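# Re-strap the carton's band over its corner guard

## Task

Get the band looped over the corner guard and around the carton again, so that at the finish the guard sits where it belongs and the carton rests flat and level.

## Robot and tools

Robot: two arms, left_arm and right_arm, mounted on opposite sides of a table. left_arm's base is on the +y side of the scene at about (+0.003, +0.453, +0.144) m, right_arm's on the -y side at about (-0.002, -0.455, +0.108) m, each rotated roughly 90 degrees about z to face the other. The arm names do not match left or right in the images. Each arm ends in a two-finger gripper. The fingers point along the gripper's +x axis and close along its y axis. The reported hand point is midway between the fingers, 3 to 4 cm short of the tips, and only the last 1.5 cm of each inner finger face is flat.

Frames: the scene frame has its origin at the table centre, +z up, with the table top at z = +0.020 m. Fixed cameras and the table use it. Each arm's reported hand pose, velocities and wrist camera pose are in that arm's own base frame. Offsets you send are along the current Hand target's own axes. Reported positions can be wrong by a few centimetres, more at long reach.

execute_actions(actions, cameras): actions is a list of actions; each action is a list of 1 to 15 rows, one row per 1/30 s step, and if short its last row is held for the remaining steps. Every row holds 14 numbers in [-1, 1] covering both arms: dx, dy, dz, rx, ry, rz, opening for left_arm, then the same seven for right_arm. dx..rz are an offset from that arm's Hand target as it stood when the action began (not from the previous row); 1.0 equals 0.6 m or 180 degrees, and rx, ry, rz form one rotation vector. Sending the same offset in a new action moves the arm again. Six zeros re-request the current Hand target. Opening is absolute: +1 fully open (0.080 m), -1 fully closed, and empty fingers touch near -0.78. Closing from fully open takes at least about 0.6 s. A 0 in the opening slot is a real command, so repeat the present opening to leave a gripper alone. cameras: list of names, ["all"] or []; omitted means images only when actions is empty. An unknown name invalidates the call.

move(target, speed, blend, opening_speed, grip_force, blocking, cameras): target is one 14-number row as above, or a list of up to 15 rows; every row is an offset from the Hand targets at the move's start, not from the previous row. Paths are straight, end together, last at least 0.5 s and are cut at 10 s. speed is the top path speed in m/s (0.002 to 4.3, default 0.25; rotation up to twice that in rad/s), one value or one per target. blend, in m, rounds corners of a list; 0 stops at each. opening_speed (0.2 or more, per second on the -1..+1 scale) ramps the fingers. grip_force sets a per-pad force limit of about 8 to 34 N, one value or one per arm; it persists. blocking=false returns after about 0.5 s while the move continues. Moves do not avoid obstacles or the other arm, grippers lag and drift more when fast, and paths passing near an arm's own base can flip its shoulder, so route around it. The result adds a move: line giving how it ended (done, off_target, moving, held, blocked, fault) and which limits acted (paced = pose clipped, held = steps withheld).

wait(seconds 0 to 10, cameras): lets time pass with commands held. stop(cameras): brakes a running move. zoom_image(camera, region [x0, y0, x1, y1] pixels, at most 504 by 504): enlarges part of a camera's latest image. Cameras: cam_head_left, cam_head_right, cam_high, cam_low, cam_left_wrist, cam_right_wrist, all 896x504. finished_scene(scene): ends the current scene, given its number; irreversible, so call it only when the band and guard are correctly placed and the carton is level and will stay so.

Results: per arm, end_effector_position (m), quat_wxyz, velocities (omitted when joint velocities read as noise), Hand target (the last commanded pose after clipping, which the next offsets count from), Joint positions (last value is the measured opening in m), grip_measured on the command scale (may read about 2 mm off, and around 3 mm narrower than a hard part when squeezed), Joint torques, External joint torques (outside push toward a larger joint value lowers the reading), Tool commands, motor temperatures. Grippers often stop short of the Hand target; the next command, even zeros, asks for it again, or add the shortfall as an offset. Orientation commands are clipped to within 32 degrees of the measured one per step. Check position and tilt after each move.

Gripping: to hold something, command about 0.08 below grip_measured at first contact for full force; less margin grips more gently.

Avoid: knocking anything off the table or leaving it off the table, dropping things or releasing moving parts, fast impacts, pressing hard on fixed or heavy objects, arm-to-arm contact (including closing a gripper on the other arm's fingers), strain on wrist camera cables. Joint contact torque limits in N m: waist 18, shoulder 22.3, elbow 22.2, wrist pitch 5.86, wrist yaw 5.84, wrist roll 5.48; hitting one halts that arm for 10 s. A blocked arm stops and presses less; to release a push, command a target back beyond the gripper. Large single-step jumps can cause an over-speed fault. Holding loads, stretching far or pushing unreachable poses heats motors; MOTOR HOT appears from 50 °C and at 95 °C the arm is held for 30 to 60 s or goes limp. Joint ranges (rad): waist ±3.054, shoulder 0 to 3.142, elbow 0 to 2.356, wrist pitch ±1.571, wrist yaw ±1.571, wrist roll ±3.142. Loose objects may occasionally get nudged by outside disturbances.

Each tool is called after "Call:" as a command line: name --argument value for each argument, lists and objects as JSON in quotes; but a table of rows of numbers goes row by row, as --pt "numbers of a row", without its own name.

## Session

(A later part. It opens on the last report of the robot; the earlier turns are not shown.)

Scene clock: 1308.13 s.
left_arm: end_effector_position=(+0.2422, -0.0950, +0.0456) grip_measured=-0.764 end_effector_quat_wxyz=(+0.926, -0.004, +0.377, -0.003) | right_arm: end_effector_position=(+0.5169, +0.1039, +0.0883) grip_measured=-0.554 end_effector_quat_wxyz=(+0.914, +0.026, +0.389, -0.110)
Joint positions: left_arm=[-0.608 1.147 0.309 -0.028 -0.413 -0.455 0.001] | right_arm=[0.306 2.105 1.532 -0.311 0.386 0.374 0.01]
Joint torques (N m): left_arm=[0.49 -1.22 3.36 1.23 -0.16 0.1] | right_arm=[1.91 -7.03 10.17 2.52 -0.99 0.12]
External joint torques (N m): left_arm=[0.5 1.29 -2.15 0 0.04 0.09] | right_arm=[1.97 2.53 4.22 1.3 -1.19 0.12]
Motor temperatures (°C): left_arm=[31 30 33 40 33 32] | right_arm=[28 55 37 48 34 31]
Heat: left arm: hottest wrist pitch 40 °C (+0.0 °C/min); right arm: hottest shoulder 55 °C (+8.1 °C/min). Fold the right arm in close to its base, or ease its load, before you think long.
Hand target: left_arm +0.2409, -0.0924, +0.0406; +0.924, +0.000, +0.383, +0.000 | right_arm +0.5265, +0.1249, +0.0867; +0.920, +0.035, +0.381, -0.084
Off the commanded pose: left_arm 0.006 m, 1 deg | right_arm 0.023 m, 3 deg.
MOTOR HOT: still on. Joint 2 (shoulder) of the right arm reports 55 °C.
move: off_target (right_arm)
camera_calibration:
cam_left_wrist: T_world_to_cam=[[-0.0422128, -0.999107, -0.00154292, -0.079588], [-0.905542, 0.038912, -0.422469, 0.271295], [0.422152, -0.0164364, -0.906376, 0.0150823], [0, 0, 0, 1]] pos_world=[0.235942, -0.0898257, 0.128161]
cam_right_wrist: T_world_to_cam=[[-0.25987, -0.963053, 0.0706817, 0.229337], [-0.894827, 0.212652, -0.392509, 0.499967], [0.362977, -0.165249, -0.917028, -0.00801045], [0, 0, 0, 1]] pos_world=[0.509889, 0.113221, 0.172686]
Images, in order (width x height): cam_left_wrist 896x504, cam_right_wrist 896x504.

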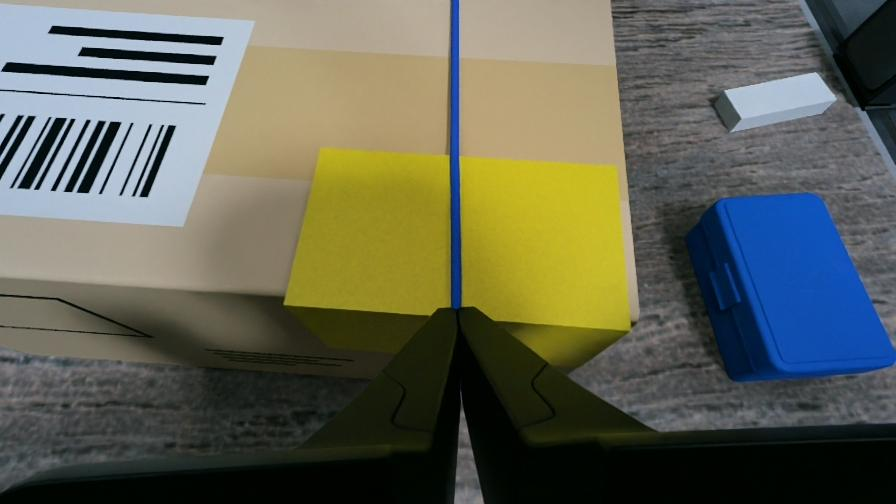

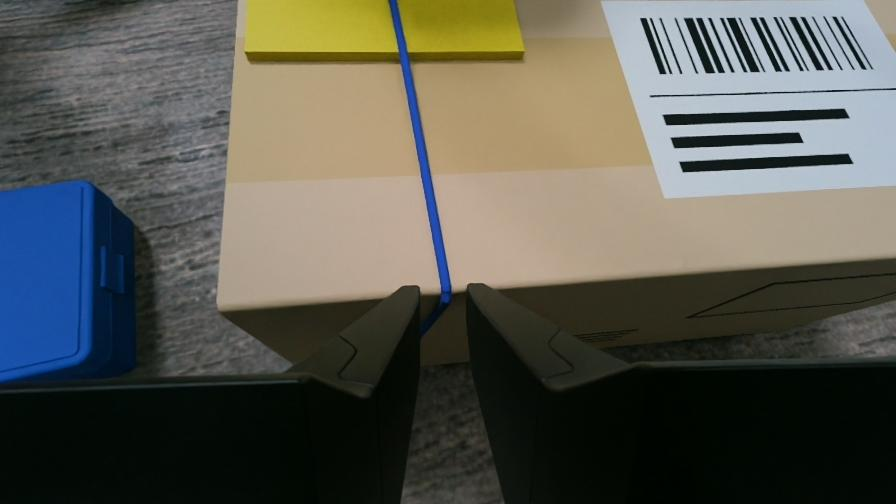

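Call:
move --target '[0, 0, 0, 0, 0, 0, -1.0, -0.0083, 0.02, -0.0047, 0, 0, 0, -0.55]' --speed 0.04 --cameras '["cam_right_wrist"]'

Scene clock: 1318.50 s.
left_arm: end_effector_position=(+0.2422, -0.0950, +0.0456) grip_measured=-0.764 end_effector_quat_wxyz=(+0.926, -0.004, +0.377, -0.003) | right_arm: end_effector_position=(+0.5196, +0.1367, +0.0875) grip_measured=-0.554 end_effector_quat_wxyz=(+0.919, +0.032, +0.384, -0.084)
Joint positions: left_arm=[-0.608 1.147 0.309 -0.028 -0.413 -0.455 0.001] | right_arm=[0.36 2.135 1.572 -0.306 0.373 0.399 0.01]
Joint torques (N m): left_arm=[0.46 -1.2 3.37 1.22 -0.16 0.09] | right_arm=[-0.06 -9.98 8.07 0.94 0.24 0.1]
External joint torques (N m): left_arm=[0.45 1.33 -2.18 -0.03 0.05 0.09] | right_arm=[-0.13 -0.34 2.19 -0.27 0.06 0.1]
Motor temperatures (°C): left_arm=[31 30 33 40 33 32] | right_arm=[28 51 39 53 35 31]
Heat: left arm: hottest wrist pitch 40 °C (-1.0 °C/min); right arm: hottest wrist pitch 53 °C (+4.0 °C/min). Fold the right arm in close to its base, or ease its load, before you think long.
Hand target: left_arm +0.2409, -0.0924, +0.0406; +0.924, +0.000, +0.383, +0.000 | right_arm +0.5233, +0.1376, +0.0881; +0.920, +0.035, +0.381, -0.085
Off the commanded pose: left_arm 0.006 m, 1 deg | right_arm 0.004 m, 0 deg.
MOTOR HOT: still on. Joint 4 (wrist pitch) of the right arm reports 53 °C.
move: done
camera_calibration:
cam_right_wrist: T_world_to_cam=[[-0.217721, -0.975297, 0.0373387, 0.244451], [-0.897975, 0.185177, -0.399187, 0.501147], [0.382411, -0.120441, -0.916109, -0.020563], [0, 0, 0, 1]] pos_world=[0.511103, 0.143135, 0.172086]
Images, in order (width x height): cam_right_wrist 896x504.

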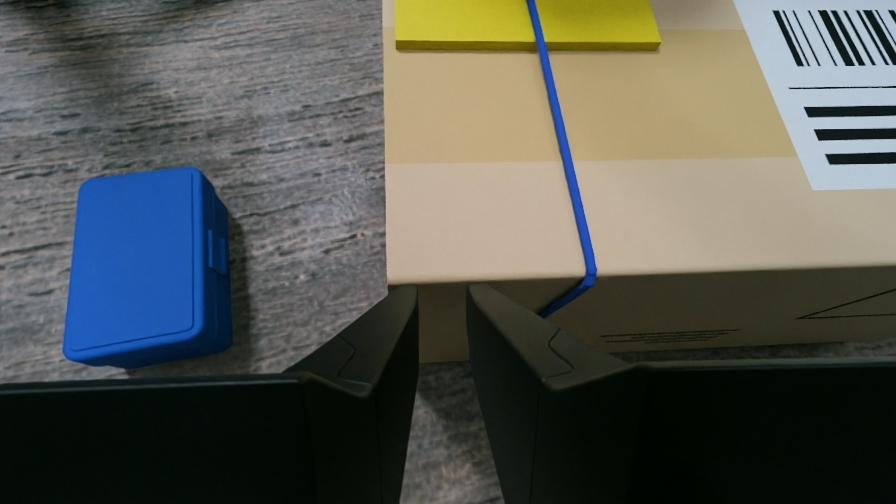

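Call:
move --pt "0 0 0 0 0 0 -0.3 -0.03 0 0 0 0 0 -0.55" --pt "-0.0833 0 0 0 0 0 -0.3 -0.2912 -0.1948 -0.1928 -0.0332 -0.1162 0.0483 -0.55" --speed '[0.08, 0.15]' --cameras '["cam_left_wrist", "cam_right_wrist"]'

Scene clock: 1399.27 s.
left_arm: end_effector_position=(+0.2025, -0.0896, +0.0682) grip_measured=-0.303 end_effector_quat_wxyz=(+0.920, +0.007, +0.392, +0.002) | right_arm: end_effector_position=(+0.3014, +0.0611, +0.1292) grip_measured=-0.554 end_effector_quat_wxyz=(+0.977, -0.001, +0.211, +0.000)
Joint positions: left_arm=[-0.747 0.897 0.345 -0.411 -0.497 -0.581 0.021] | right_arm=[0.356 1.048 0.35 0.247 0.324 0.151 0.01]
Joint torques (N m): left_arm=[-0.22 -2.28 6.66 0.83 -0.39 -0.03] | right_arm=[-0.28 -4.36 5.56 1.17 0 -0.04]
External joint torques (N m): left_arm=[-0.22 -0.8 0.64 -0.29 -0.13 -0.03] | right_arm=[-0.28 -1.87 -0.51 -0.36 -0.08 -0.05]
Motor temperatures (°C): left_arm=[31 30 33 41 33 32] | right_arm=[28 53 41 47 34 31]
Heat: left arm: hottest wrist pitch 41 °C (+0.0 °C/min); right arm: hottest shoulder 53 °C (+0.0 °C/min). Fold the right arm in close to its base, or ease its load, before you think long.
Hand target: left_arm +0.2056, -0.0925, +0.0760; +0.924, +0.000, +0.383, +0.000 | right_arm +0.3002, +0.0601, +0.1303; +0.978, +0.000, +0.208, +0.000
Off the commanded pose: left_arm 0.009 m, 1 deg | right_arm 0.002 m, 0 deg.
MOTOR HOT: still on. Joint 2 (shoulder) of the right arm reports 53 °C.
move: off_target (left_arm)
camera_calibration:
cam_left_wrist: T_world_to_cam=[[-0.0408029, -0.998865, -0.0245659, -0.07447], [-0.919331, 0.0471615, -0.390648, 0.246017], [0.391363, 0.00664462, -0.920212, 0.0615722], [0, 0, 0, 1]] pos_world=[0.199035, -0.0863971, 0.150936]
cam_right_wrist: T_world_to_cam=[[-0.0484557, -0.998677, 0.0172022, 0.0745533], [-0.713069, 0.0225279, -0.700732, 0.328969], [0.699417, -0.0462208, -0.713217, -0.034277], [0, 0, 0, 1]] pos_world=[0.262164, 0.0654594, 0.20479]
Images, in order (width x height): cam_left_wrist 896x504, cam_right_wrist 896x504.

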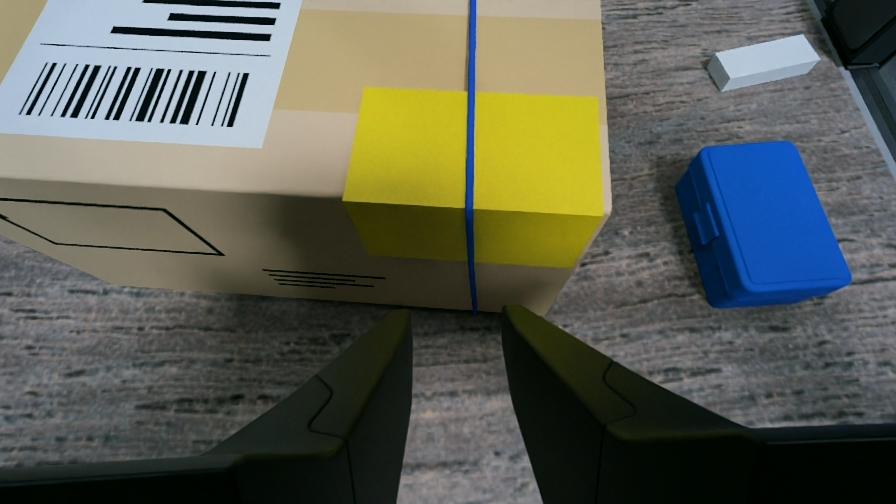

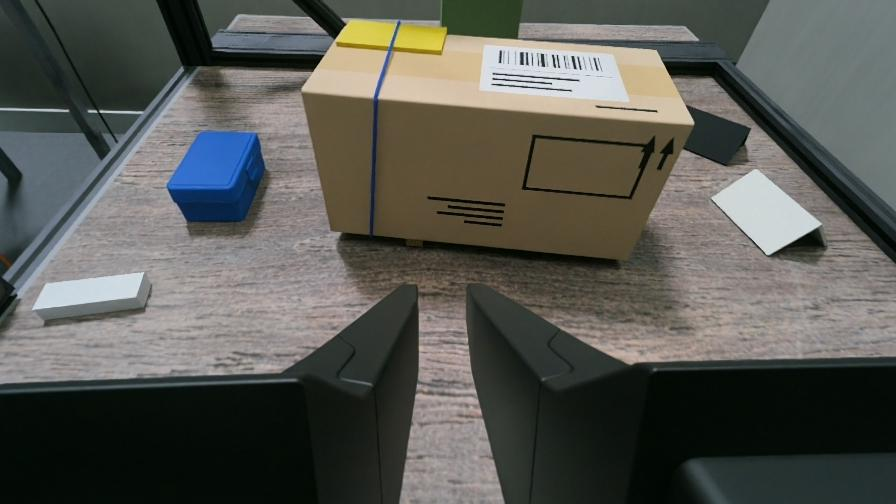

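Call:
move --target '[0.1772, -0.015, 0.213, 0, 0.2222, 0, -0.3, 0, 0, 0, 0, 0, 0, -0.55]' --speed 0.15 --cameras '["cam_left_wrist", "cam_right_wrist"]'

Scene clock: 1432.10 s.
left_arm: end_effector_position=(+0.3675, -0.1008, +0.0910) grip_measured=-0.303 end_effector_quat_wxyz=(+0.736, +0.001, +0.676, +0.001) | right_arm: end_effector_position=(+0.3013, +0.0610, +0.1290) grip_measured=-0.554 end_effector_quat_wxyz=(+0.977, -0.001, +0.211, +0.000)
Joint positions: left_arm=[-0.278 1.937 1.532 -1.084 -0.025 -0.277 0.021] | right_arm=[0.356 1.047 0.35 0.247 0.324 0.151 0.01]
Joint torques (N m): left_arm=[0.27 -6.92 5.99 0.12 -0.02 0.08] | right_arm=[-0.23 -4.34 5.61 1.15 0.01 -0.04]
External joint torques (N m): left_arm=[0.22 1.19 0.5 -0.33 0.02 0.08] | right_arm=[-0.22 -1.9 -0.36 -0.36 -0.08 -0.04]
Motor temperatures (°C): left_arm=[31 31 34 40 33 32] | right_arm=[28 44 38 49 34 31]
Heat: left arm: hottest wrist pitch 40 °C (-1.0 °C/min); right arm: hottest wrist pitch 49 °C (+2.0 °C/min). Fold the right arm in close to its base, or ease its load, before you think long.
Hand target: left_arm +0.3711, -0.1014, +0.0911; +0.737, +0.000, +0.676, +0.000 | right_arm +0.3001, +0.0601, +0.1301; +0.978, +0.000, +0.209, +0.000
Off the commanded pose: left_arm 0.004 m, 0 deg | right_arm 0.002 m, 0 deg.
MOTOR HOT: still on. Joint 4 (wrist pitch) of the right arm reports 49 °C.
move: done
camera_calibration:
cam_left_wrist: T_world_to_cam=[[-0.0365626, -0.999226, 0.0145119, -0.08364], [-0.960984, 0.03914, 0.273822, 0.361131], [-0.274178, -0.0039341, -0.961671, 0.265428], [0, 0, 0, 1]] pos_world=[0.416757, -0.0966658, 0.157583]
cam_right_wrist: T_world_to_cam=[[-0.0484519, -0.998675, 0.0173586, 0.0745193], [-0.71337, 0.0224354, -0.700428, 0.328782], [0.699111, -0.0463202, -0.713512, -0.0342027], [0, 0, 0, 1]] pos_world=[0.262066, 0.0654599, 0.204591]
Images, in order (width x height): cam_left_wrist 896x504, cam_right_wrist 896x504.

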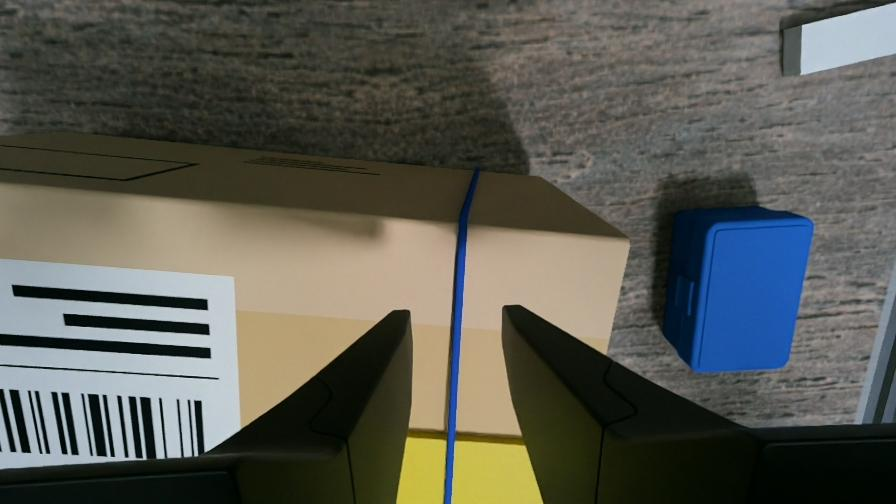

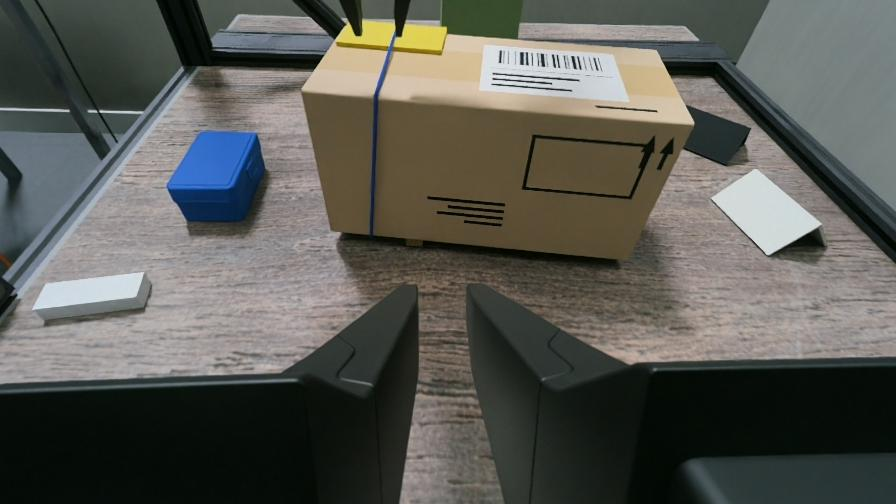

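Call:
move --target '[0.06, 0, 0, 0, 0, 0, -0.3, 0, 0, 0, 0, 0, 0, -0.55]' --speed 0.07 --cameras '["cam_left_wrist"]'

Scene clock: 1449.80 s.
left_arm: end_effector_position=(+0.3763, -0.1029, +0.0610) grip_measured=-0.303 end_effector_quat_wxyz=(+0.743, -0.001, +0.670, -0.001) | right_arm: end_effector_position=(+0.3013, +0.0610, +0.1290) grip_measured=-0.554 end_effector_quat_wxyz=(+0.977, -0.001, +0.211, +0.000)
Joint positions: left_arm=[-0.277 1.981 1.47 -0.96 -0.025 -0.275 0.021] | right_arm=[0.356 1.047 0.35 0.247 0.324 0.151 0.01]
Joint torques (N m): left_arm=[0.26 -7.3 3.17 0.37 0.02 0.1] | right_arm=[-0.26 -4.31 5.54 1.16 0.01 -0.05]
External joint torques (N m): left_arm=[0.27 1.11 -2.32 -0.13 0.05 0.1] | right_arm=[-0.28 -1.82 -0.53 -0.39 -0.07 -0.05]
Heat: left arm: hottest wrist pitch 39 °C (-2.0 °C/min); right arm: hottest wrist pitch 50 °C (+3.0 °C/min). Fold the right arm in close to its base, or ease its load, before you think long.
Hand target: left_arm +0.3743, -0.1014, +0.0554; +0.737, +0.000, +0.675, +0.000 | right_arm +0.3001, +0.0601, +0.1301; +0.978, +0.000, +0.209, +0.000
Off the commanded pose: left_arm 0.006 m, 1 deg | right_arm 0.002 m, 0 deg.
MOTOR HOT: still on. Joint 4 (wrist pitch) of the right arm reports 50 °C.
move: done
camera_calibration:
cam_left_wrist: T_world_to_cam=[[-0.0379965, -0.999102, 0.0187224, -0.0845405], [-0.965704, 0.0415292, 0.256302, 0.381024], [-0.25685, -0.00834171, -0.966415, 0.232263], [0, 0, 0, 1]] pos_world=[0.424401, -0.0983508, 0.128388]
Images, in order (width x height): cam_left_wrist 896x504.

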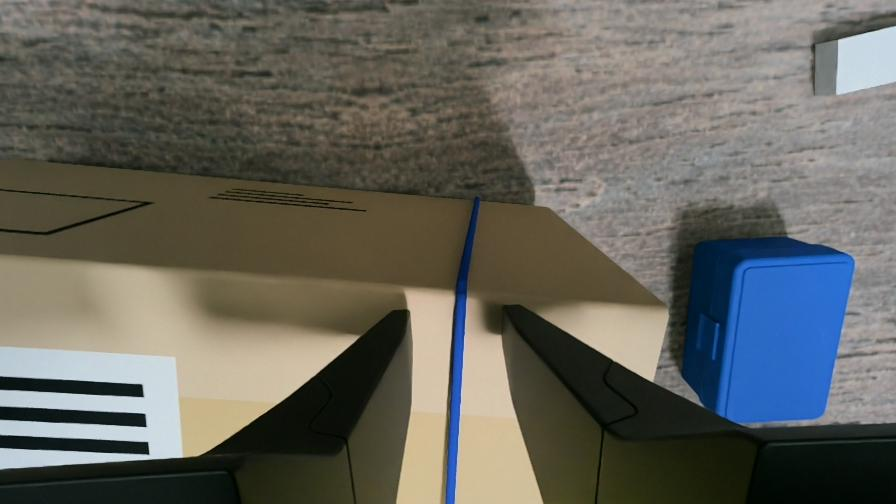

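Call:
move --target '[0.0217, 0, 0, 0, 0, 0, -0.3, 0, 0, 0, 0, 0, 0, -0.55]' --speed 0.05 --cameras '["cam_left_wrist"]'

Scene clock: 1458.23 s.
left_arm: end_effector_position=(+0.3765, -0.1029, +0.0555) grip_measured=-0.303 end_effector_quat_wxyz=(+0.744, -0.001, +0.668, -0.002) | right_arm: end_effector_position=(+0.3013, +0.0610, +0.1290) grip_measured=-0.554 end_effector_quat_wxyz=(+0.977, -0.001, +0.211, +0.000)
Joint positions: left_arm=[-0.276 1.983 1.45 -0.932 -0.024 -0.274 0.021] | right_arm=[0.356 1.047 0.35 0.247 0.324 0.151 0.01]
Joint torques (N m): left_arm=[0.29 -5.67 2.35 1.56 0 0.08] | right_arm=[-0.26 -4.31 5.58 1.15 0.01 -0.05]
External joint torques (N m): left_arm=[0.29 2.76 -3.16 1.04 0.03 0.08] | right_arm=[-0.25 -1.85 -0.47 -0.38 -0.08 -0.06]
Heat: left arm: hottest wrist pitch 38 °C (-3.0 °C/min); right arm: hottest wrist pitch 50 °C (+3.0 °C/min). Fold the right arm in close to its base, or ease its load, before you think long.
Hand target: left_arm +0.3753, -0.1015, +0.0423; +0.737, +0.000, +0.676, +0.000 | right_arm +0.3001, +0.0601, +0.1301; +0.978, +0.000, +0.209, +0.000
Off the commanded pose: left_arm 0.013 m, 1 deg | right_arm 0.002 m, 0 deg.
MOTOR HOT: still on. Joint 4 (wrist pitch) of the right arm reports 50 °C.
move: off_target (left_arm)
camera_calibration:
cam_left_wrist: T_world_to_cam=[[-0.0389682, -0.999026, 0.020714, -0.0842665], [-0.967012, 0.0429256, 0.251089, 0.383579], [-0.251734, -0.0102462, -0.967742, 0.225014], [0, 0, 0, 1]] pos_world=[0.424285, -0.0983442, 0.123189]
Images, in order (width x height): cam_left_wrist 896x504.

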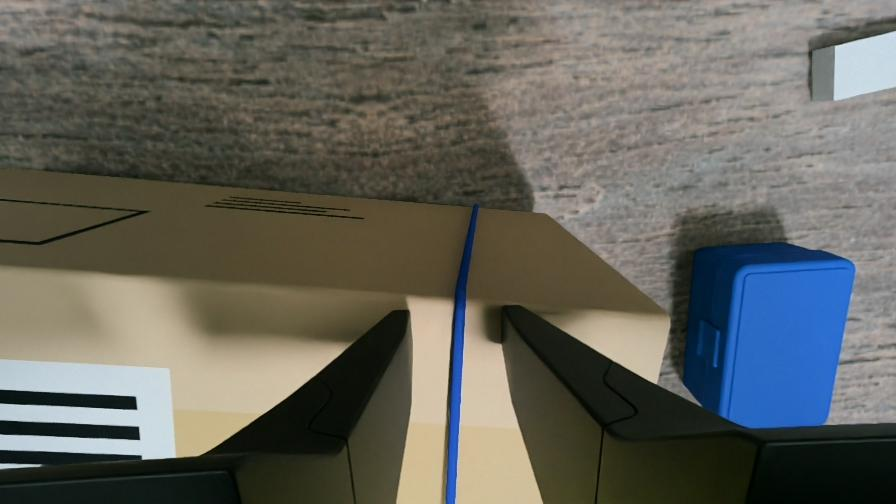

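Call:
move --pt "-0.0117 0 0 0 0 0 -0.3 0 0 0 0 0 0 -0.55" --pt "-0.0117 0 0 0 0 0 -1.0 0 0 0 0 0 0 -0.55" --speed 0.05 --cameras '["cam_left_wrist"]'

Call:
zoom_image --camera "cam_left_wrist" --region '[380, 180, 560, 380]'

Scene clock: 1464.87 s.
left_arm: end_effector_position=(+0.3762, -0.1032, +0.0561) grip_measured=-0.764 end_effector_quat_wxyz=(+0.743, -0.003, +0.669, -0.003) | right_arm: end_effector_position=(+0.3013, +0.0610, +0.1290) grip_measured=-0.554 end_effector_quat_wxyz=(+0.977, -0.001, +0.211, +0.000)
Joint positions: left_arm=[-0.276 1.983 1.452 -0.936 -0.021 -0.274 0.001] | right_arm=[0.356 1.047 0.35 0.247 0.324 0.151 0.01]
Joint torques (N m): left_arm=[0.26 -6.6 3.72 0.24 -0.09 0.07] | right_arm=[-0.22 -4.3 5.52 1.14 0 -0.04]
External joint torques (N m): left_arm=[0.25 1.74 -1.7 -0.25 -0.06 0.07] | right_arm=[-0.21 -1.82 -0.51 -0.39 -0.09 -0.05]
Heat: left arm: hottest wrist pitch 40 °C (-1.0 °C/min); right arm: hottest wrist pitch 50 °C (+2.0 °C/min). Fold the right arm in close to its base, or ease its load, before you think long.
Hand target: left_arm +0.3747, -0.1013, +0.0492; +0.737, +0.000, +0.676, +0.000 | right_arm +0.3001, +0.0601, +0.1301; +0.978, +0.000, +0.209, +0.000
Off the commanded pose: left_arm 0.007 m, 1 deg | right_arm 0.002 m, 0 deg.
MOTOR HOT: still on. Joint 4 (wrist pitch) of the right arm reports 50 °C.
move: done
camera_calibration:
cam_left_wrist: T_world_to_cam=[[-0.038879, -0.998963, 0.0236919, -0.0847749], [-0.966412, 0.0436188, 0.253269, 0.382816], [-0.25404, -0.0130493, -0.967106, 0.226069], [0, 0, 0, 1]] pos_world=[0.424092, -0.098435, 0.123685]
Images, in order (width x height): cam_left_wrist 896x504.

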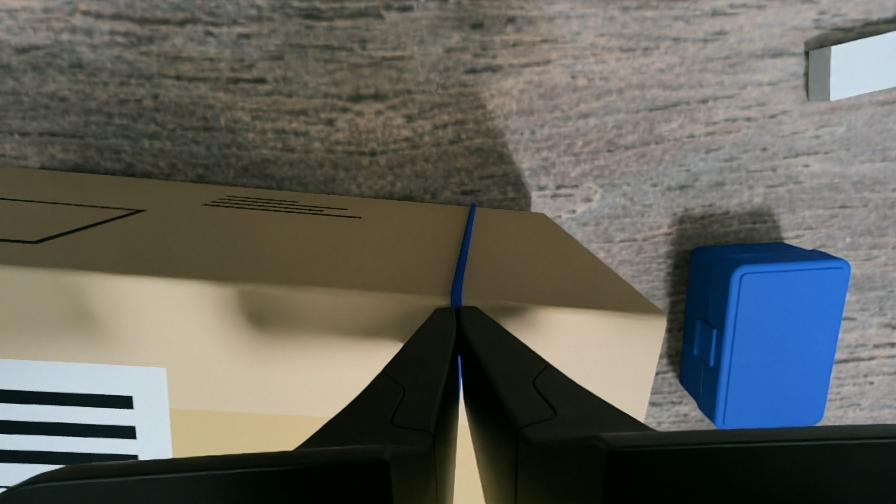

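Scaled by 2.520.

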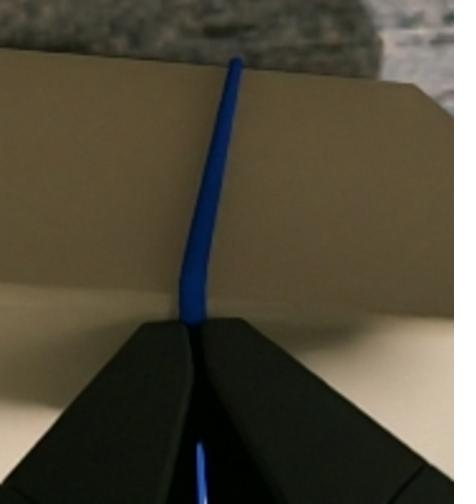

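Call:
move --target '[-0.04, 0, 0.01, 0, 0, 0, -1.0, 0, 0, 0, 0, 0, 0, -0.55]' --speed 0.06 --cameras '["cam_left_wrist", "cam_right_wrist"]'

Scene clock: 1469.07 s.
left_arm: end_effector_position=(+0.3742, -0.1022, +0.0687) grip_measured=-0.764 end_effector_quat_wxyz=(+0.733, +0.001, +0.680, +0.000) | right_arm: end_effector_position=(+0.3013, +0.0610, +0.1290) grip_measured=-0.554 end_effector_quat_wxyz=(+0.977, -0.001, +0.211, +0.000)
Joint positions: left_arm=[-0.275 1.988 1.514 -1.025 -0.021 -0.272 0.001] | right_arm=[0.356 1.047 0.35 0.247 0.324 0.151 0.01]
Joint torques (N m): left_arm=[0.34 -8.3 6.35 -0.21 -0.11 0.09] | right_arm=[-0.24 -4.32 5.58 1.15 0.01 -0.04]
External joint torques (N m): left_arm=[0.33 0.13 0.88 -0.66 -0.08 0.09] | right_arm=[-0.25 -1.84 -0.5 -0.39 -0.08 -0.04]
Heat: left arm: hottest wrist pitch 40 °C (+0.0 °C/min); right arm: hottest wrist pitch 50 °C (+2.0 °C/min). Fold the right arm in close to its base, or ease its load, before you think long.
Hand target: left_arm +0.3786, -0.1015, +0.0738; +0.737, +0.000, +0.675, +0.000 | right_arm +0.3001, +0.0601, +0.1301; +0.978, +0.000, +0.209, +0.000
Off the commanded pose: left_arm 0.007 m, 1 deg | right_arm 0.002 m, 0 deg.
MOTOR HOT: still on. Joint 4 (wrist pitch) of the right arm reports 50 °C.
move: done
camera_calibration:
cam_left_wrist: T_world_to_cam=[[-0.0390062, -0.999111, 0.0159753, -0.0835837], [-0.958017, 0.0419369, 0.283627, 0.37227], [-0.284045, -0.00424143, -0.958802, 0.249297], [0, 0, 0, 1]] pos_world=[0.424192, -0.0980638, 0.134776]
cam_right_wrist: T_world_to_cam=[[-0.0484519, -0.998675, 0.0173586, 0.0745193], [-0.71337, 0.0224354, -0.700428, 0.328782], [0.699111, -0.0463202, -0.713512, -0.0342027], [0, 0, 0, 1]] pos_world=[0.262066, 0.0654599, 0.204591]
Images, in order (width x height): cam_left_wrist 896x504, cam_right_wrist 896x504.

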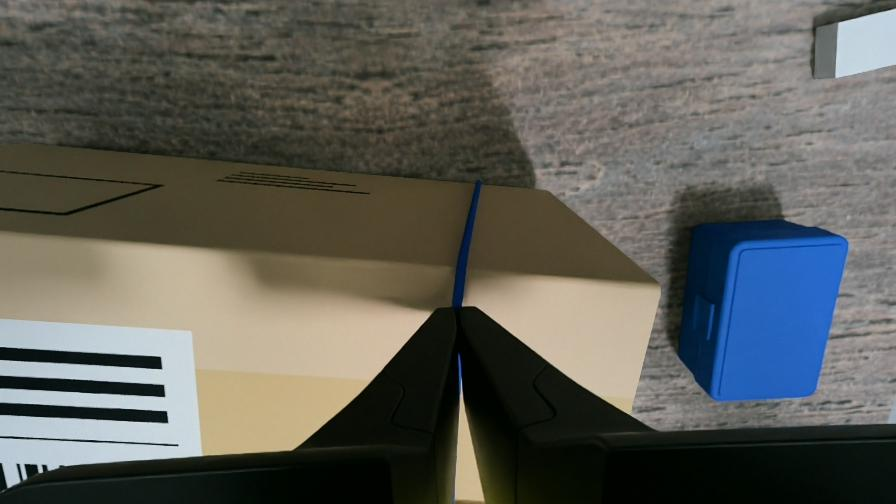

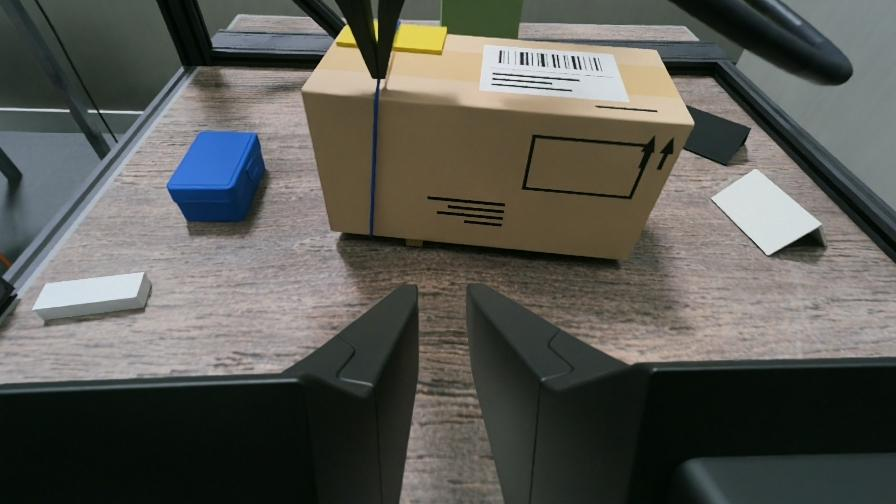

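Call:
move --pt "-0.0003 -0.0225 -0.003 0 0 0 -1.0 0 0 0 0 0 0 -0.55" --pt "0.0353 -0.0225 -0.0028 0 0 0 -1.0 0 0 0 0 0 0 -0.55" --speed 0.05 --cameras '["cam_left_wrist", "cam_right_wrist"]'

Call:
zoom_image --camera "cam_right_wrist" --region '[280, 0, 530, 260]'

Scene clock: 1490.70 s.
left_arm: end_effector_position=(+0.3797, -0.1137, +0.0587) grip_measured=-0.764 end_effector_quat_wxyz=(+0.740, -0.002, +0.673, +0.000) | right_arm: end_effector_position=(+0.3013, +0.0610, +0.1290) grip_measured=-0.554 end_effector_quat_wxyz=(+0.977, -0.001, +0.211, +0.000)
Joint positions: left_arm=[-0.301 2.013 1.507 -0.973 -0.026 -0.302 0.001] | right_arm=[0.356 1.047 0.35 0.247 0.324 0.151 0.01]
Joint torques (N m): left_arm=[-0.32 -7.29 3.2 0.97 -0.03 0] | right_arm=[-0.25 -4.32 5.55 1.15 0.01 -0.03]
External joint torques (N m): left_arm=[-0.3 1.32 -2.28 0.48 0.01 0] | right_arm=[-0.26 -1.83 -0.51 -0.38 -0.07 -0.03]
Motor temperatures (°C): left_arm=[31 36 36 38 33 32] | right_arm=[28 40 36 50 34 31]
Heat: left arm: hottest wrist pitch 38 °C (-2.0 °C/min); right arm: hottest wrist pitch 50 °C (+1.0 °C/min). Fold the right arm in close to its base, or ease its load, before you think long.
Hand target: left_arm +0.3789, -0.1149, +0.0525; +0.737, +0.000, +0.675, +0.000 | right_arm +0.3001, +0.0601, +0.1301; +0.978, +0.000, +0.209, +0.000
Off the commanded pose: left_arm 0.006 m, 0 deg | right_arm 0.002 m, 0 deg.
MOTOR HOT: still on. Joint 4 (wrist pitch) of the right arm reports 50 °C.
move: done
camera_calibration:
cam_left_wrist: T_world_to_cam=[[-0.0348146, -0.999225, 0.018369, -0.0964669], [-0.963896, 0.0384275, 0.26349, 0.383839], [-0.263992, -0.00853253, -0.964487, 0.233337], [0, 0, 0, 1]] pos_world=[0.428222, -0.109151, 0.125685]
cam_right_wrist: T_world_to_cam=[[-0.0484519, -0.998675, 0.0173586, 0.0745193], [-0.71337, 0.0224354, -0.700428, 0.328782], [0.699111, -0.0463202, -0.713512, -0.0342027], [0, 0, 0, 1]] pos_world=[0.262066, 0.0654599, 0.204591]
Images, in order (width x height): cam_left_wrist 896x504, cam_right_wrist 896x504.

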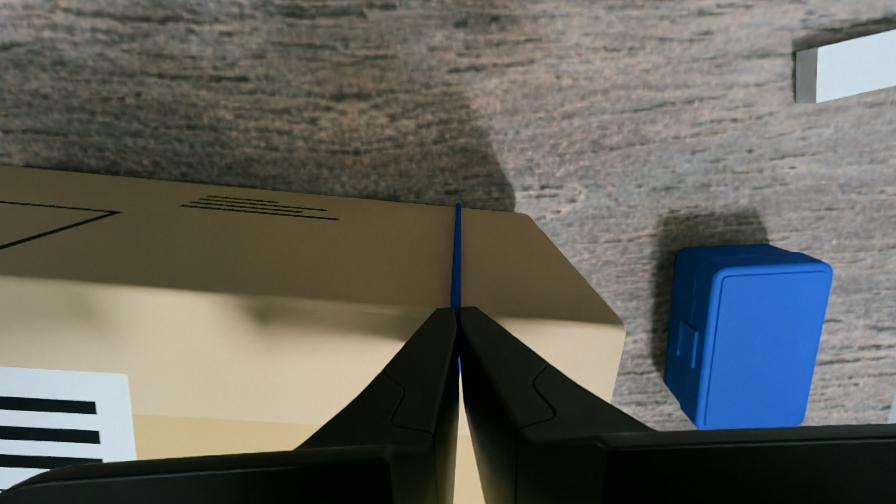

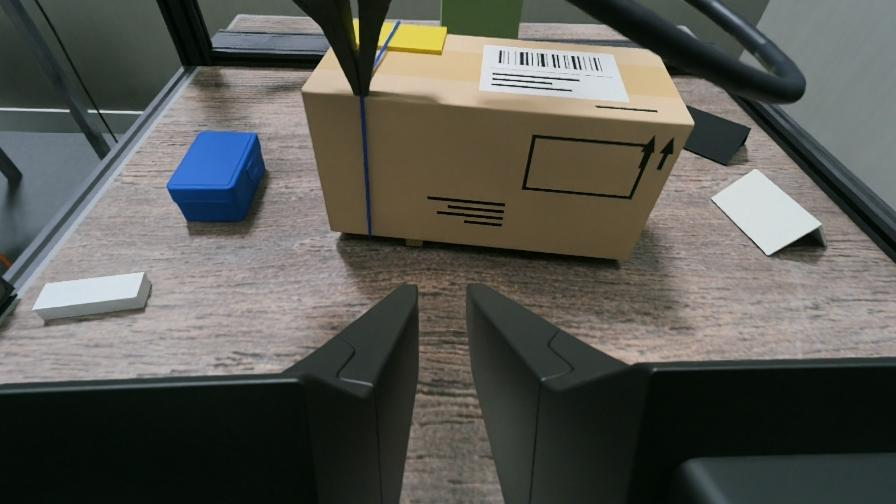

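Scaled by 1.938.

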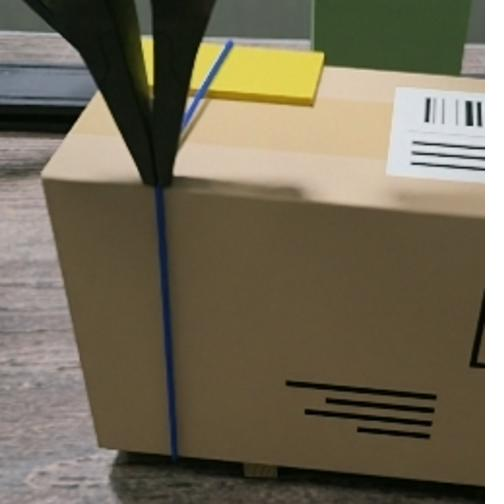

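Call:
move --pt "0.003 0 0 0 0 0 -1.0 0 0 0 0 0 0 -0.55" --pt "0.003 0 0 0 0 0 -0.3 0 0 0 0 0 0 -0.55" --pt "-0.0667 0 0 0 0 0 -0.3 0 0 0 0 0 0 -0.55" --speed '[0.05, 0.05, 0.1]' --cameras '["cam_left_wrist", "cam_right_wrist"]'

Call:
zoom_image --camera "cam_right_wrist" --region '[280, 0, 530, 260]'

Scene clock: 1500.97 s.
left_arm: end_effector_position=(+0.3720, -0.1127, +0.0828) grip_measured=-0.303 end_effector_quat_wxyz=(+0.728, +0.003, +0.685, +0.003) | right_arm: end_effector_position=(+0.3013, +0.0610, +0.1290) grip_measured=-0.554 end_effector_quat_wxyz=(+0.977, -0.001, +0.211, +0.000)
Joint positions: left_arm=[-0.305 1.994 1.58 -1.102 -0.027 -0.304 0.021] | right_arm=[0.356 1.047 0.35 0.247 0.324 0.151 0.01]
Joint torques (N m): left_arm=[-0.21 -10 5.85 0.09 -0.01 -0.04] | right_arm=[-0.22 -4.33 5.56 1.17 0 -0.04]
External joint torques (N m): left_arm=[-0.19 -1.53 0.37 -0.32 0.03 -0.04] | right_arm=[-0.23 -1.81 -0.57 -0.39 -0.09 -0.04]
Heat: left arm: hottest wrist pitch 39 °C (+0.0 °C/min); right arm: hottest wrist pitch 50 °C (+0.0 °C/min). Fold the right arm in close to its base, or ease its load, before you think long.
Hand target: left_arm +0.3753, -0.1149, +0.0923; +0.737, +0.000, +0.676, +0.000 | right_arm +0.3001, +0.0601, +0.1301; +0.978, +0.000, +0.209, +0.000
Off the commanded pose: left_arm 0.010 m, 2 deg | right_arm 0.002 m, 0 deg.
MOTOR HOT: still on. Joint 4 (wrist pitch) of the right arm reports 50 °C.
move: off_target (left_arm)
camera_calibration:
cam_left_wrist: T_world_to_cam=[[-0.0365322, -0.999303, 0.00764498, -0.0945967], [-0.954024, 0.0371522, 0.297418, 0.36347], [-0.297495, 0.00357184, -0.954717, 0.267675], [0, 0, 0, 1]] pos_world=[0.422935, -0.108991, 0.148174]
cam_right_wrist: T_world_to_cam=[[-0.0484519, -0.998675, 0.0173586, 0.0745193], [-0.71337, 0.0224354, -0.700428, 0.328782], [0.699111, -0.0463202, -0.713512, -0.0342027], [0, 0, 0, 1]] pos_world=[0.262066, 0.0654599, 0.204591]
Images, in order (width x height): cam_left_wrist 896x504, cam_right_wrist 896x504.

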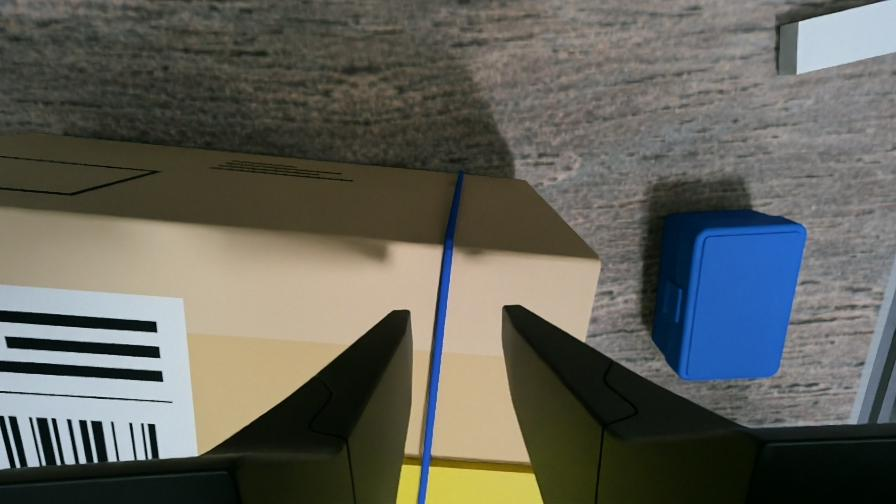

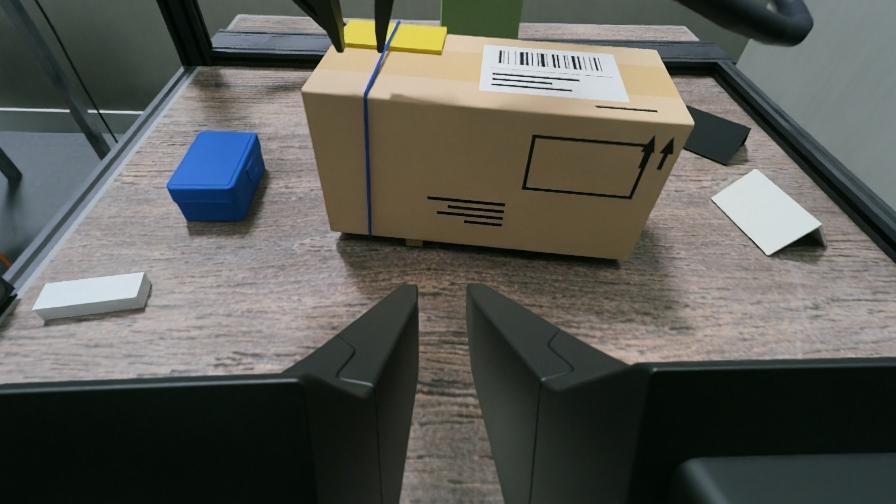

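Scaled by 1.938.

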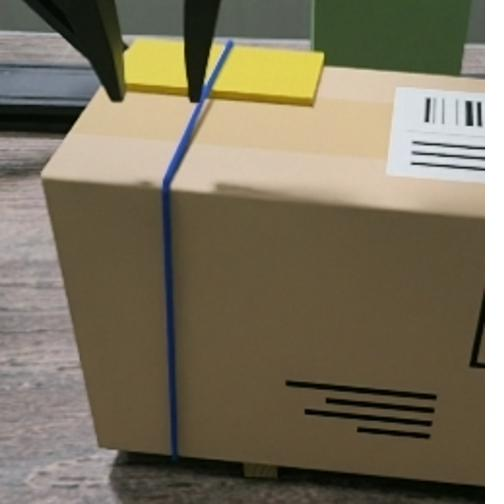

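Call:
move --target '[0.0278, 0.0307, -0.2545, 0, -0.2225, 0, -0.3, 0, 0, 0, 0, 0, 0, -0.55]' --speed 0.15 --cameras '["cam_left_wrist"]'

Scene clock: 1544.47 s.
left_arm: end_effector_position=(+0.2260, -0.0975, +0.0630) grip_measured=-0.303 end_effector_quat_wxyz=(+0.923, +0.000, +0.385, -0.001) | right_arm: end_effector_position=(+0.3013, +0.0610, +0.1290) grip_measured=-0.554 end_effector_quat_wxyz=(+0.977, -0.001, +0.211, +0.000)
Joint positions: left_arm=[-0.681 1.032 0.355 -0.237 -0.458 -0.521 0.021] | right_arm=[0.356 1.047 0.35 0.247 0.324 0.151 0.01]
Joint torques (N m): left_arm=[-0.2 -3.02 3.53 1.08 -0.35 -0.02] | right_arm=[-0.22 -4.31 5.55 1.16 0 -0.04]
External joint torques (N m): left_arm=[-0.19 -0.95 -2.26 -0.08 -0.12 -0.03] | right_arm=[-0.22 -1.87 -0.42 -0.36 -0.09 -0.05]
Motor temperatures (°C): left_arm=[31 41 34 38 33 32] | right_arm=[28 39 35 50 34 31]
Heat: left arm: hottest shoulder 41 °C (+6.1 °C/min); right arm: hottest wrist pitch 50 °C (+0.0 °C/min). Fold the right arm in close to its base, or ease its load, before you think long.
Hand target: left_arm +0.2247, -0.0965, +0.0624; +0.924, +0.000, +0.382, +0.000 | right_arm +0.3001, +0.0601, +0.1301; +0.978, +0.000, +0.209, +0.000
Off the commanded pose: left_arm 0.002 m, 0 deg | right_arm 0.002 m, 0 deg.
MOTOR HOT: still on. Joint 4 (wrist pitch) of the right arm reports 50 °C.
move: done
camera_calibration:
cam_left_wrist: T_world_to_cam=[[-0.040513, -0.99912, -0.0108698, -0.0824351], [-0.912782, 0.0414328, -0.406341, 0.264824], [0.406434, -0.00654032, -0.913657, 0.0425599], [0, 0, 0, 1]] pos_world=[0.221089, -0.0930566, 0.145598]
Images, in order (width x height): cam_left_wrist 896x504.

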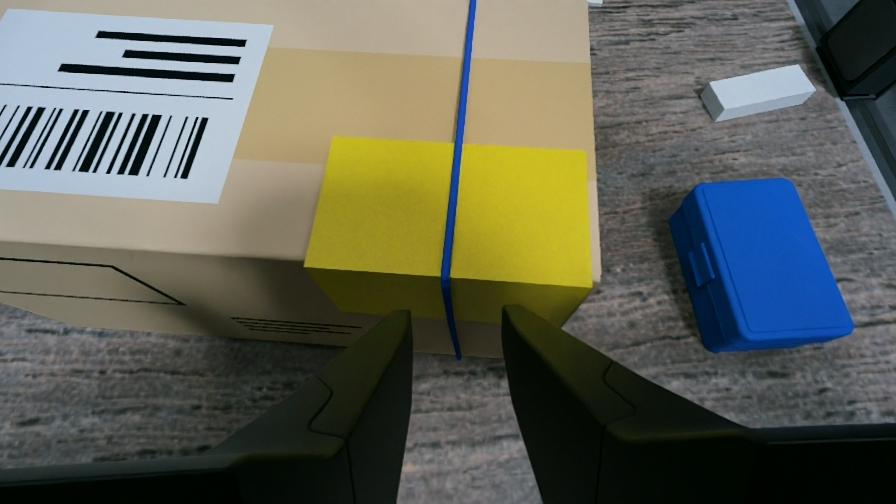

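Call:
move --pt "0.0448 0.0033 -0.0065 0 0 0 -0.3 0 0 0 0 0 0 -0.55" --pt "0.0448 0.0033 -0.0065 0 0 0 -1.0 0 0 0 0 0 0 -0.55" --pt "0.0032 0.0033 0.0 0 0 0 -1.0 0 0 0 0 0 0 -0.55" --pt "0.0017 -0.0115 -0.0015 0 0 0 -1.0 0 0 0 0 0 0 -0.55" --speed '[0.05, 0.05, 0.08, 0.05]' --cameras '["cam_left_wrist"]'

Scene clock: 1568.23 s.
left_arm: end_effector_position=(+0.2215, -0.1006, +0.0562) grip_measured=-0.764 end_effector_quat_wxyz=(+0.922, +0.003, +0.387, +0.000) | right_arm: end_effector_position=(+0.3013, +0.0610, +0.1290) grip_measured=-0.554 end_effector_quat_wxyz=(+0.977, -0.001, +0.211, +0.000)
Joint positions: left_arm=[-0.715 1.051 0.34 -0.224 -0.479 -0.551 0.001] | right_arm=[0.356 1.047 0.35 0.247 0.324 0.151 0.01]
Joint torques (N m): left_arm=[-0.21 -1.63 6.32 0.85 -0.39 -0.03] | right_arm=[-0.21 -4.31 5.56 1.16 0 -0.03]
External joint torques (N m): left_arm=[-0.22 0.53 0.52 -0.31 -0.14 -0.03] | right_arm=[-0.21 -1.82 -0.49 -0.38 -0.09 -0.03]
Heat: left arm: hottest wrist pitch 40 °C (+2.0 °C/min); right arm: hottest wrist pitch 50 °C (+0.0 °C/min). Fold the right arm in close to its base, or ease its load, before you think long.
Hand target: left_arm +0.2248, -0.1034, +0.0610; +0.924, +0.000, +0.382, +0.000 | right_arm +0.3001, +0.0601, +0.1301; +0.978, +0.000, +0.209, +0.000
Off the commanded pose: left_arm 0.006 m, 1 deg | right_arm 0.002 m, 0 deg.
MOTOR HOT: still on. Joint 4 (wrist pitch) of the right arm reports 50 °C.
move: done
camera_calibration:
cam_left_wrist: T_world_to_cam=[[-0.0407317, -0.999042, -0.0160266, -0.0855055], [-0.915233, 0.0437402, -0.400545, 0.258663], [0.400862, -0.00164677, -0.916137, 0.0400338], [0, 0, 0, 1]] pos_world=[0.217206, -0.0966716, 0.138912]
Images, in order (width x height): cam_left_wrist 896x504.

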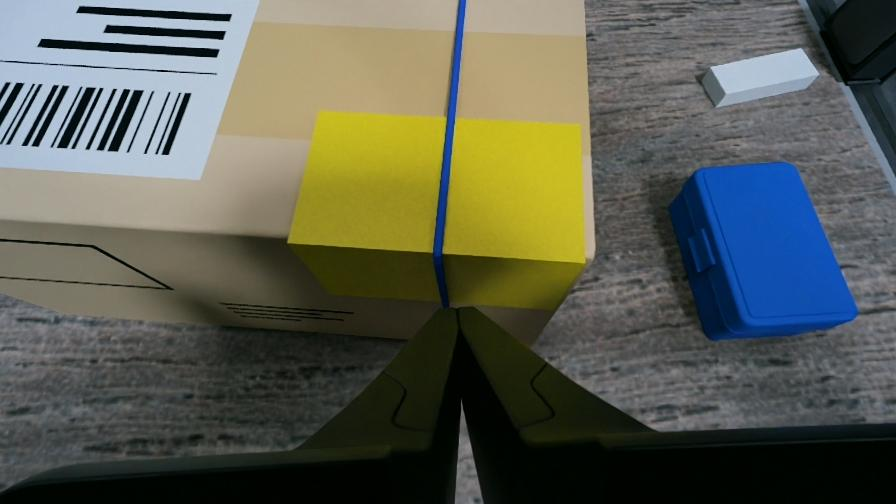

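Call:
move --pt "0.0 0.0132 0 0 0 0 -0.3 0 0 0 0 0 0 -0.55" --pt "0.0462 0.0132 -0.0068 0 0 0 -0.3 0 0 0 0 0 0 -0.55" --speed 0.06 --cameras '["cam_left_wrist"]'

Scene clock: 1577.53 s.
left_arm: end_effector_position=(+0.2423, -0.0978, +0.0445) grip_measured=-0.303 end_effector_quat_wxyz=(+0.927, -0.003, +0.375, -0.003) | right_arm: end_effector_position=(+0.3013, +0.0610, +0.1290) grip_measured=-0.554 end_effector_quat_wxyz=(+0.977, -0.001, +0.211, +0.000)
Joint positions: left_arm=[-0.624 1.162 0.31 -0.017 -0.426 -0.466 0.021] | right_arm=[0.356 1.047 0.35 0.247 0.324 0.151 0.01]
Joint torques (N m): left_arm=[0.71 -0.68 3.35 1.56 -0.02 0.1] | right_arm=[-0.23 -4.33 5.58 1.17 0.01 -0.05]
External joint torques (N m): left_arm=[0.71 1.89 -2.12 0.33 0.19 0.1] | right_arm=[-0.24 -1.88 -0.44 -0.35 -0.08 -0.06]
Motor temperatures (°C): left_arm=[31 36 34 40 33 32] | right_arm=[28 38 35 50 34 31]
Heat: left arm: hottest wrist pitch 40 °C (+2.0 °C/min); right arm: hottest wrist pitch 50 °C (+0.0 °C/min). Fold the right arm in close to its base, or ease its load, before you think long.
Hand target: left_arm +0.2416, -0.0955, +0.0386; +0.924, +0.000, +0.382, +0.000 | right_arm +0.3001, +0.0601, +0.1301; +0.978, +0.000, +0.209, +0.000
Off the commanded pose: left_arm 0.006 m, 1 deg | right_arm 0.002 m, 0 deg.
MOTOR HOT: still on. Joint 4 (wrist pitch) of the right arm reports 50 °C.
move: done
camera_calibration:
cam_left_wrist: T_world_to_cam=[[-0.0417793, -0.999119, -0.00400859, -0.0822935], [-0.904242, 0.0395178, -0.425188, 0.270806], [0.424972, -0.0141393, -0.905096, 0.0134179], [0, 0, 0, 1]] pos_world=[0.235733, -0.0927329, 0.126958]
Images, in order (width x height): cam_left_wrist 896x504.

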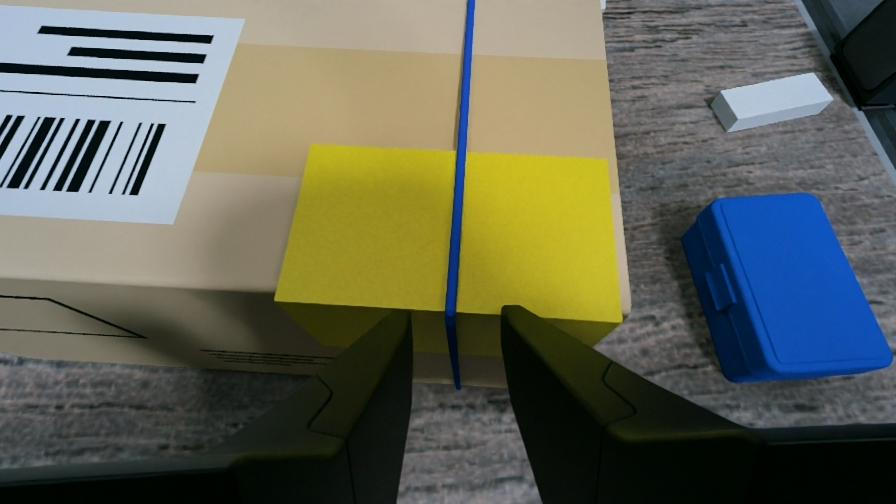

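Call:
move --pt "0.002 0 0 0 0 0 -1.0 0 0 0 0 0 0 -0.55" --pt "-0.033 0 0 0 0 0 -1.0 0 0 0 0 0 0 -0.55" --speed '[0.05, 0.05]' --cameras '["cam_left_wrist"]'

Scene clock: 1584.63 s.
left_arm: end_effector_position=(+0.2254, -0.0938, +0.0475) grip_measured=-0.764 end_effector_quat_wxyz=(+0.921, +0.004, +0.390, +0.001) | right_arm: end_effector_position=(+0.3013, +0.0610, +0.1290) grip_measured=-0.554 end_effector_quat_wxyz=(+0.977, -0.001, +0.211, +0.000)
Joint positions: left_arm=[-0.665 1.072 0.309 -0.158 -0.448 -0.507 0.001] | right_arm=[0.356 1.047 0.35 0.247 0.324 0.151 0.01]
Joint torques (N m): left_arm=[-0.21 -3.08 5.28 0.84 -0.37 -0.05] | right_arm=[-0.2 -4.31 5.6 1.15 0.01 -0.05]
External joint torques (N m): left_arm=[-0.21 -0.9 -0.4 -0.34 -0.14 -0.05] | right_arm=[-0.2 -1.81 -0.52 -0.41 -0.08 -0.05]
Heat: left arm: hottest wrist pitch 41 °C (+3.0 °C/min); right arm: hottest wrist pitch 50 °C (+0.0 °C/min). Fold the right arm in close to its base, or ease its load, before you think long.
Hand target: left_arm +0.2275, -0.0955, +0.0525; +0.924, +0.000, +0.382, +0.000 | right_arm +0.3001, +0.0601, +0.1301; +0.978, +0.000, +0.209, +0.000
Off the commanded pose: left_arm 0.006 m, 1 deg | right_arm 0.002 m, 0 deg.
MOTOR HOT: still on. Joint 4 (wrist pitch) of the right arm reports 50 °C.
move: done
camera_calibration:
cam_left_wrist: T_world_to_cam=[[-0.040669, -0.998993, -0.01894, -0.0785167], [-0.917016, 0.0448456, -0.39632, 0.258733], [0.396771, 0.00125033, -0.917917, 0.031885], [0, 0, 0, 1]] pos_world=[0.221419, -0.0900805, 0.130322]
Images, in order (width x height): cam_left_wrist 896x504.

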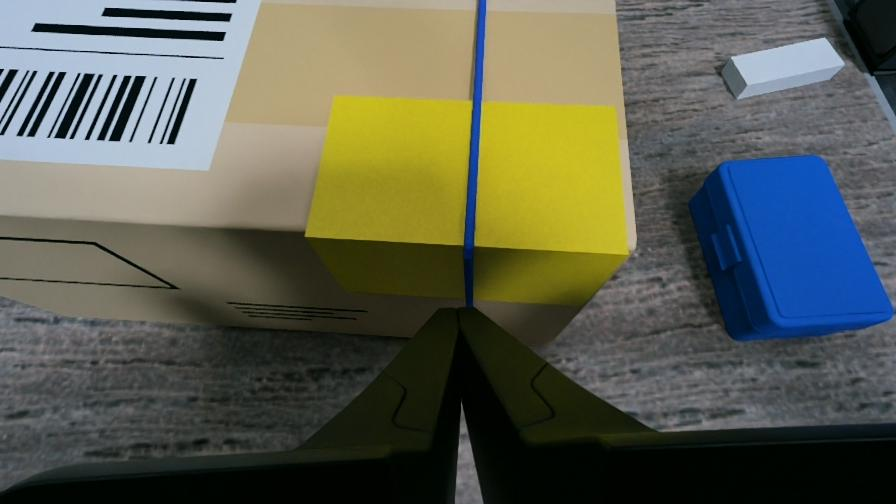

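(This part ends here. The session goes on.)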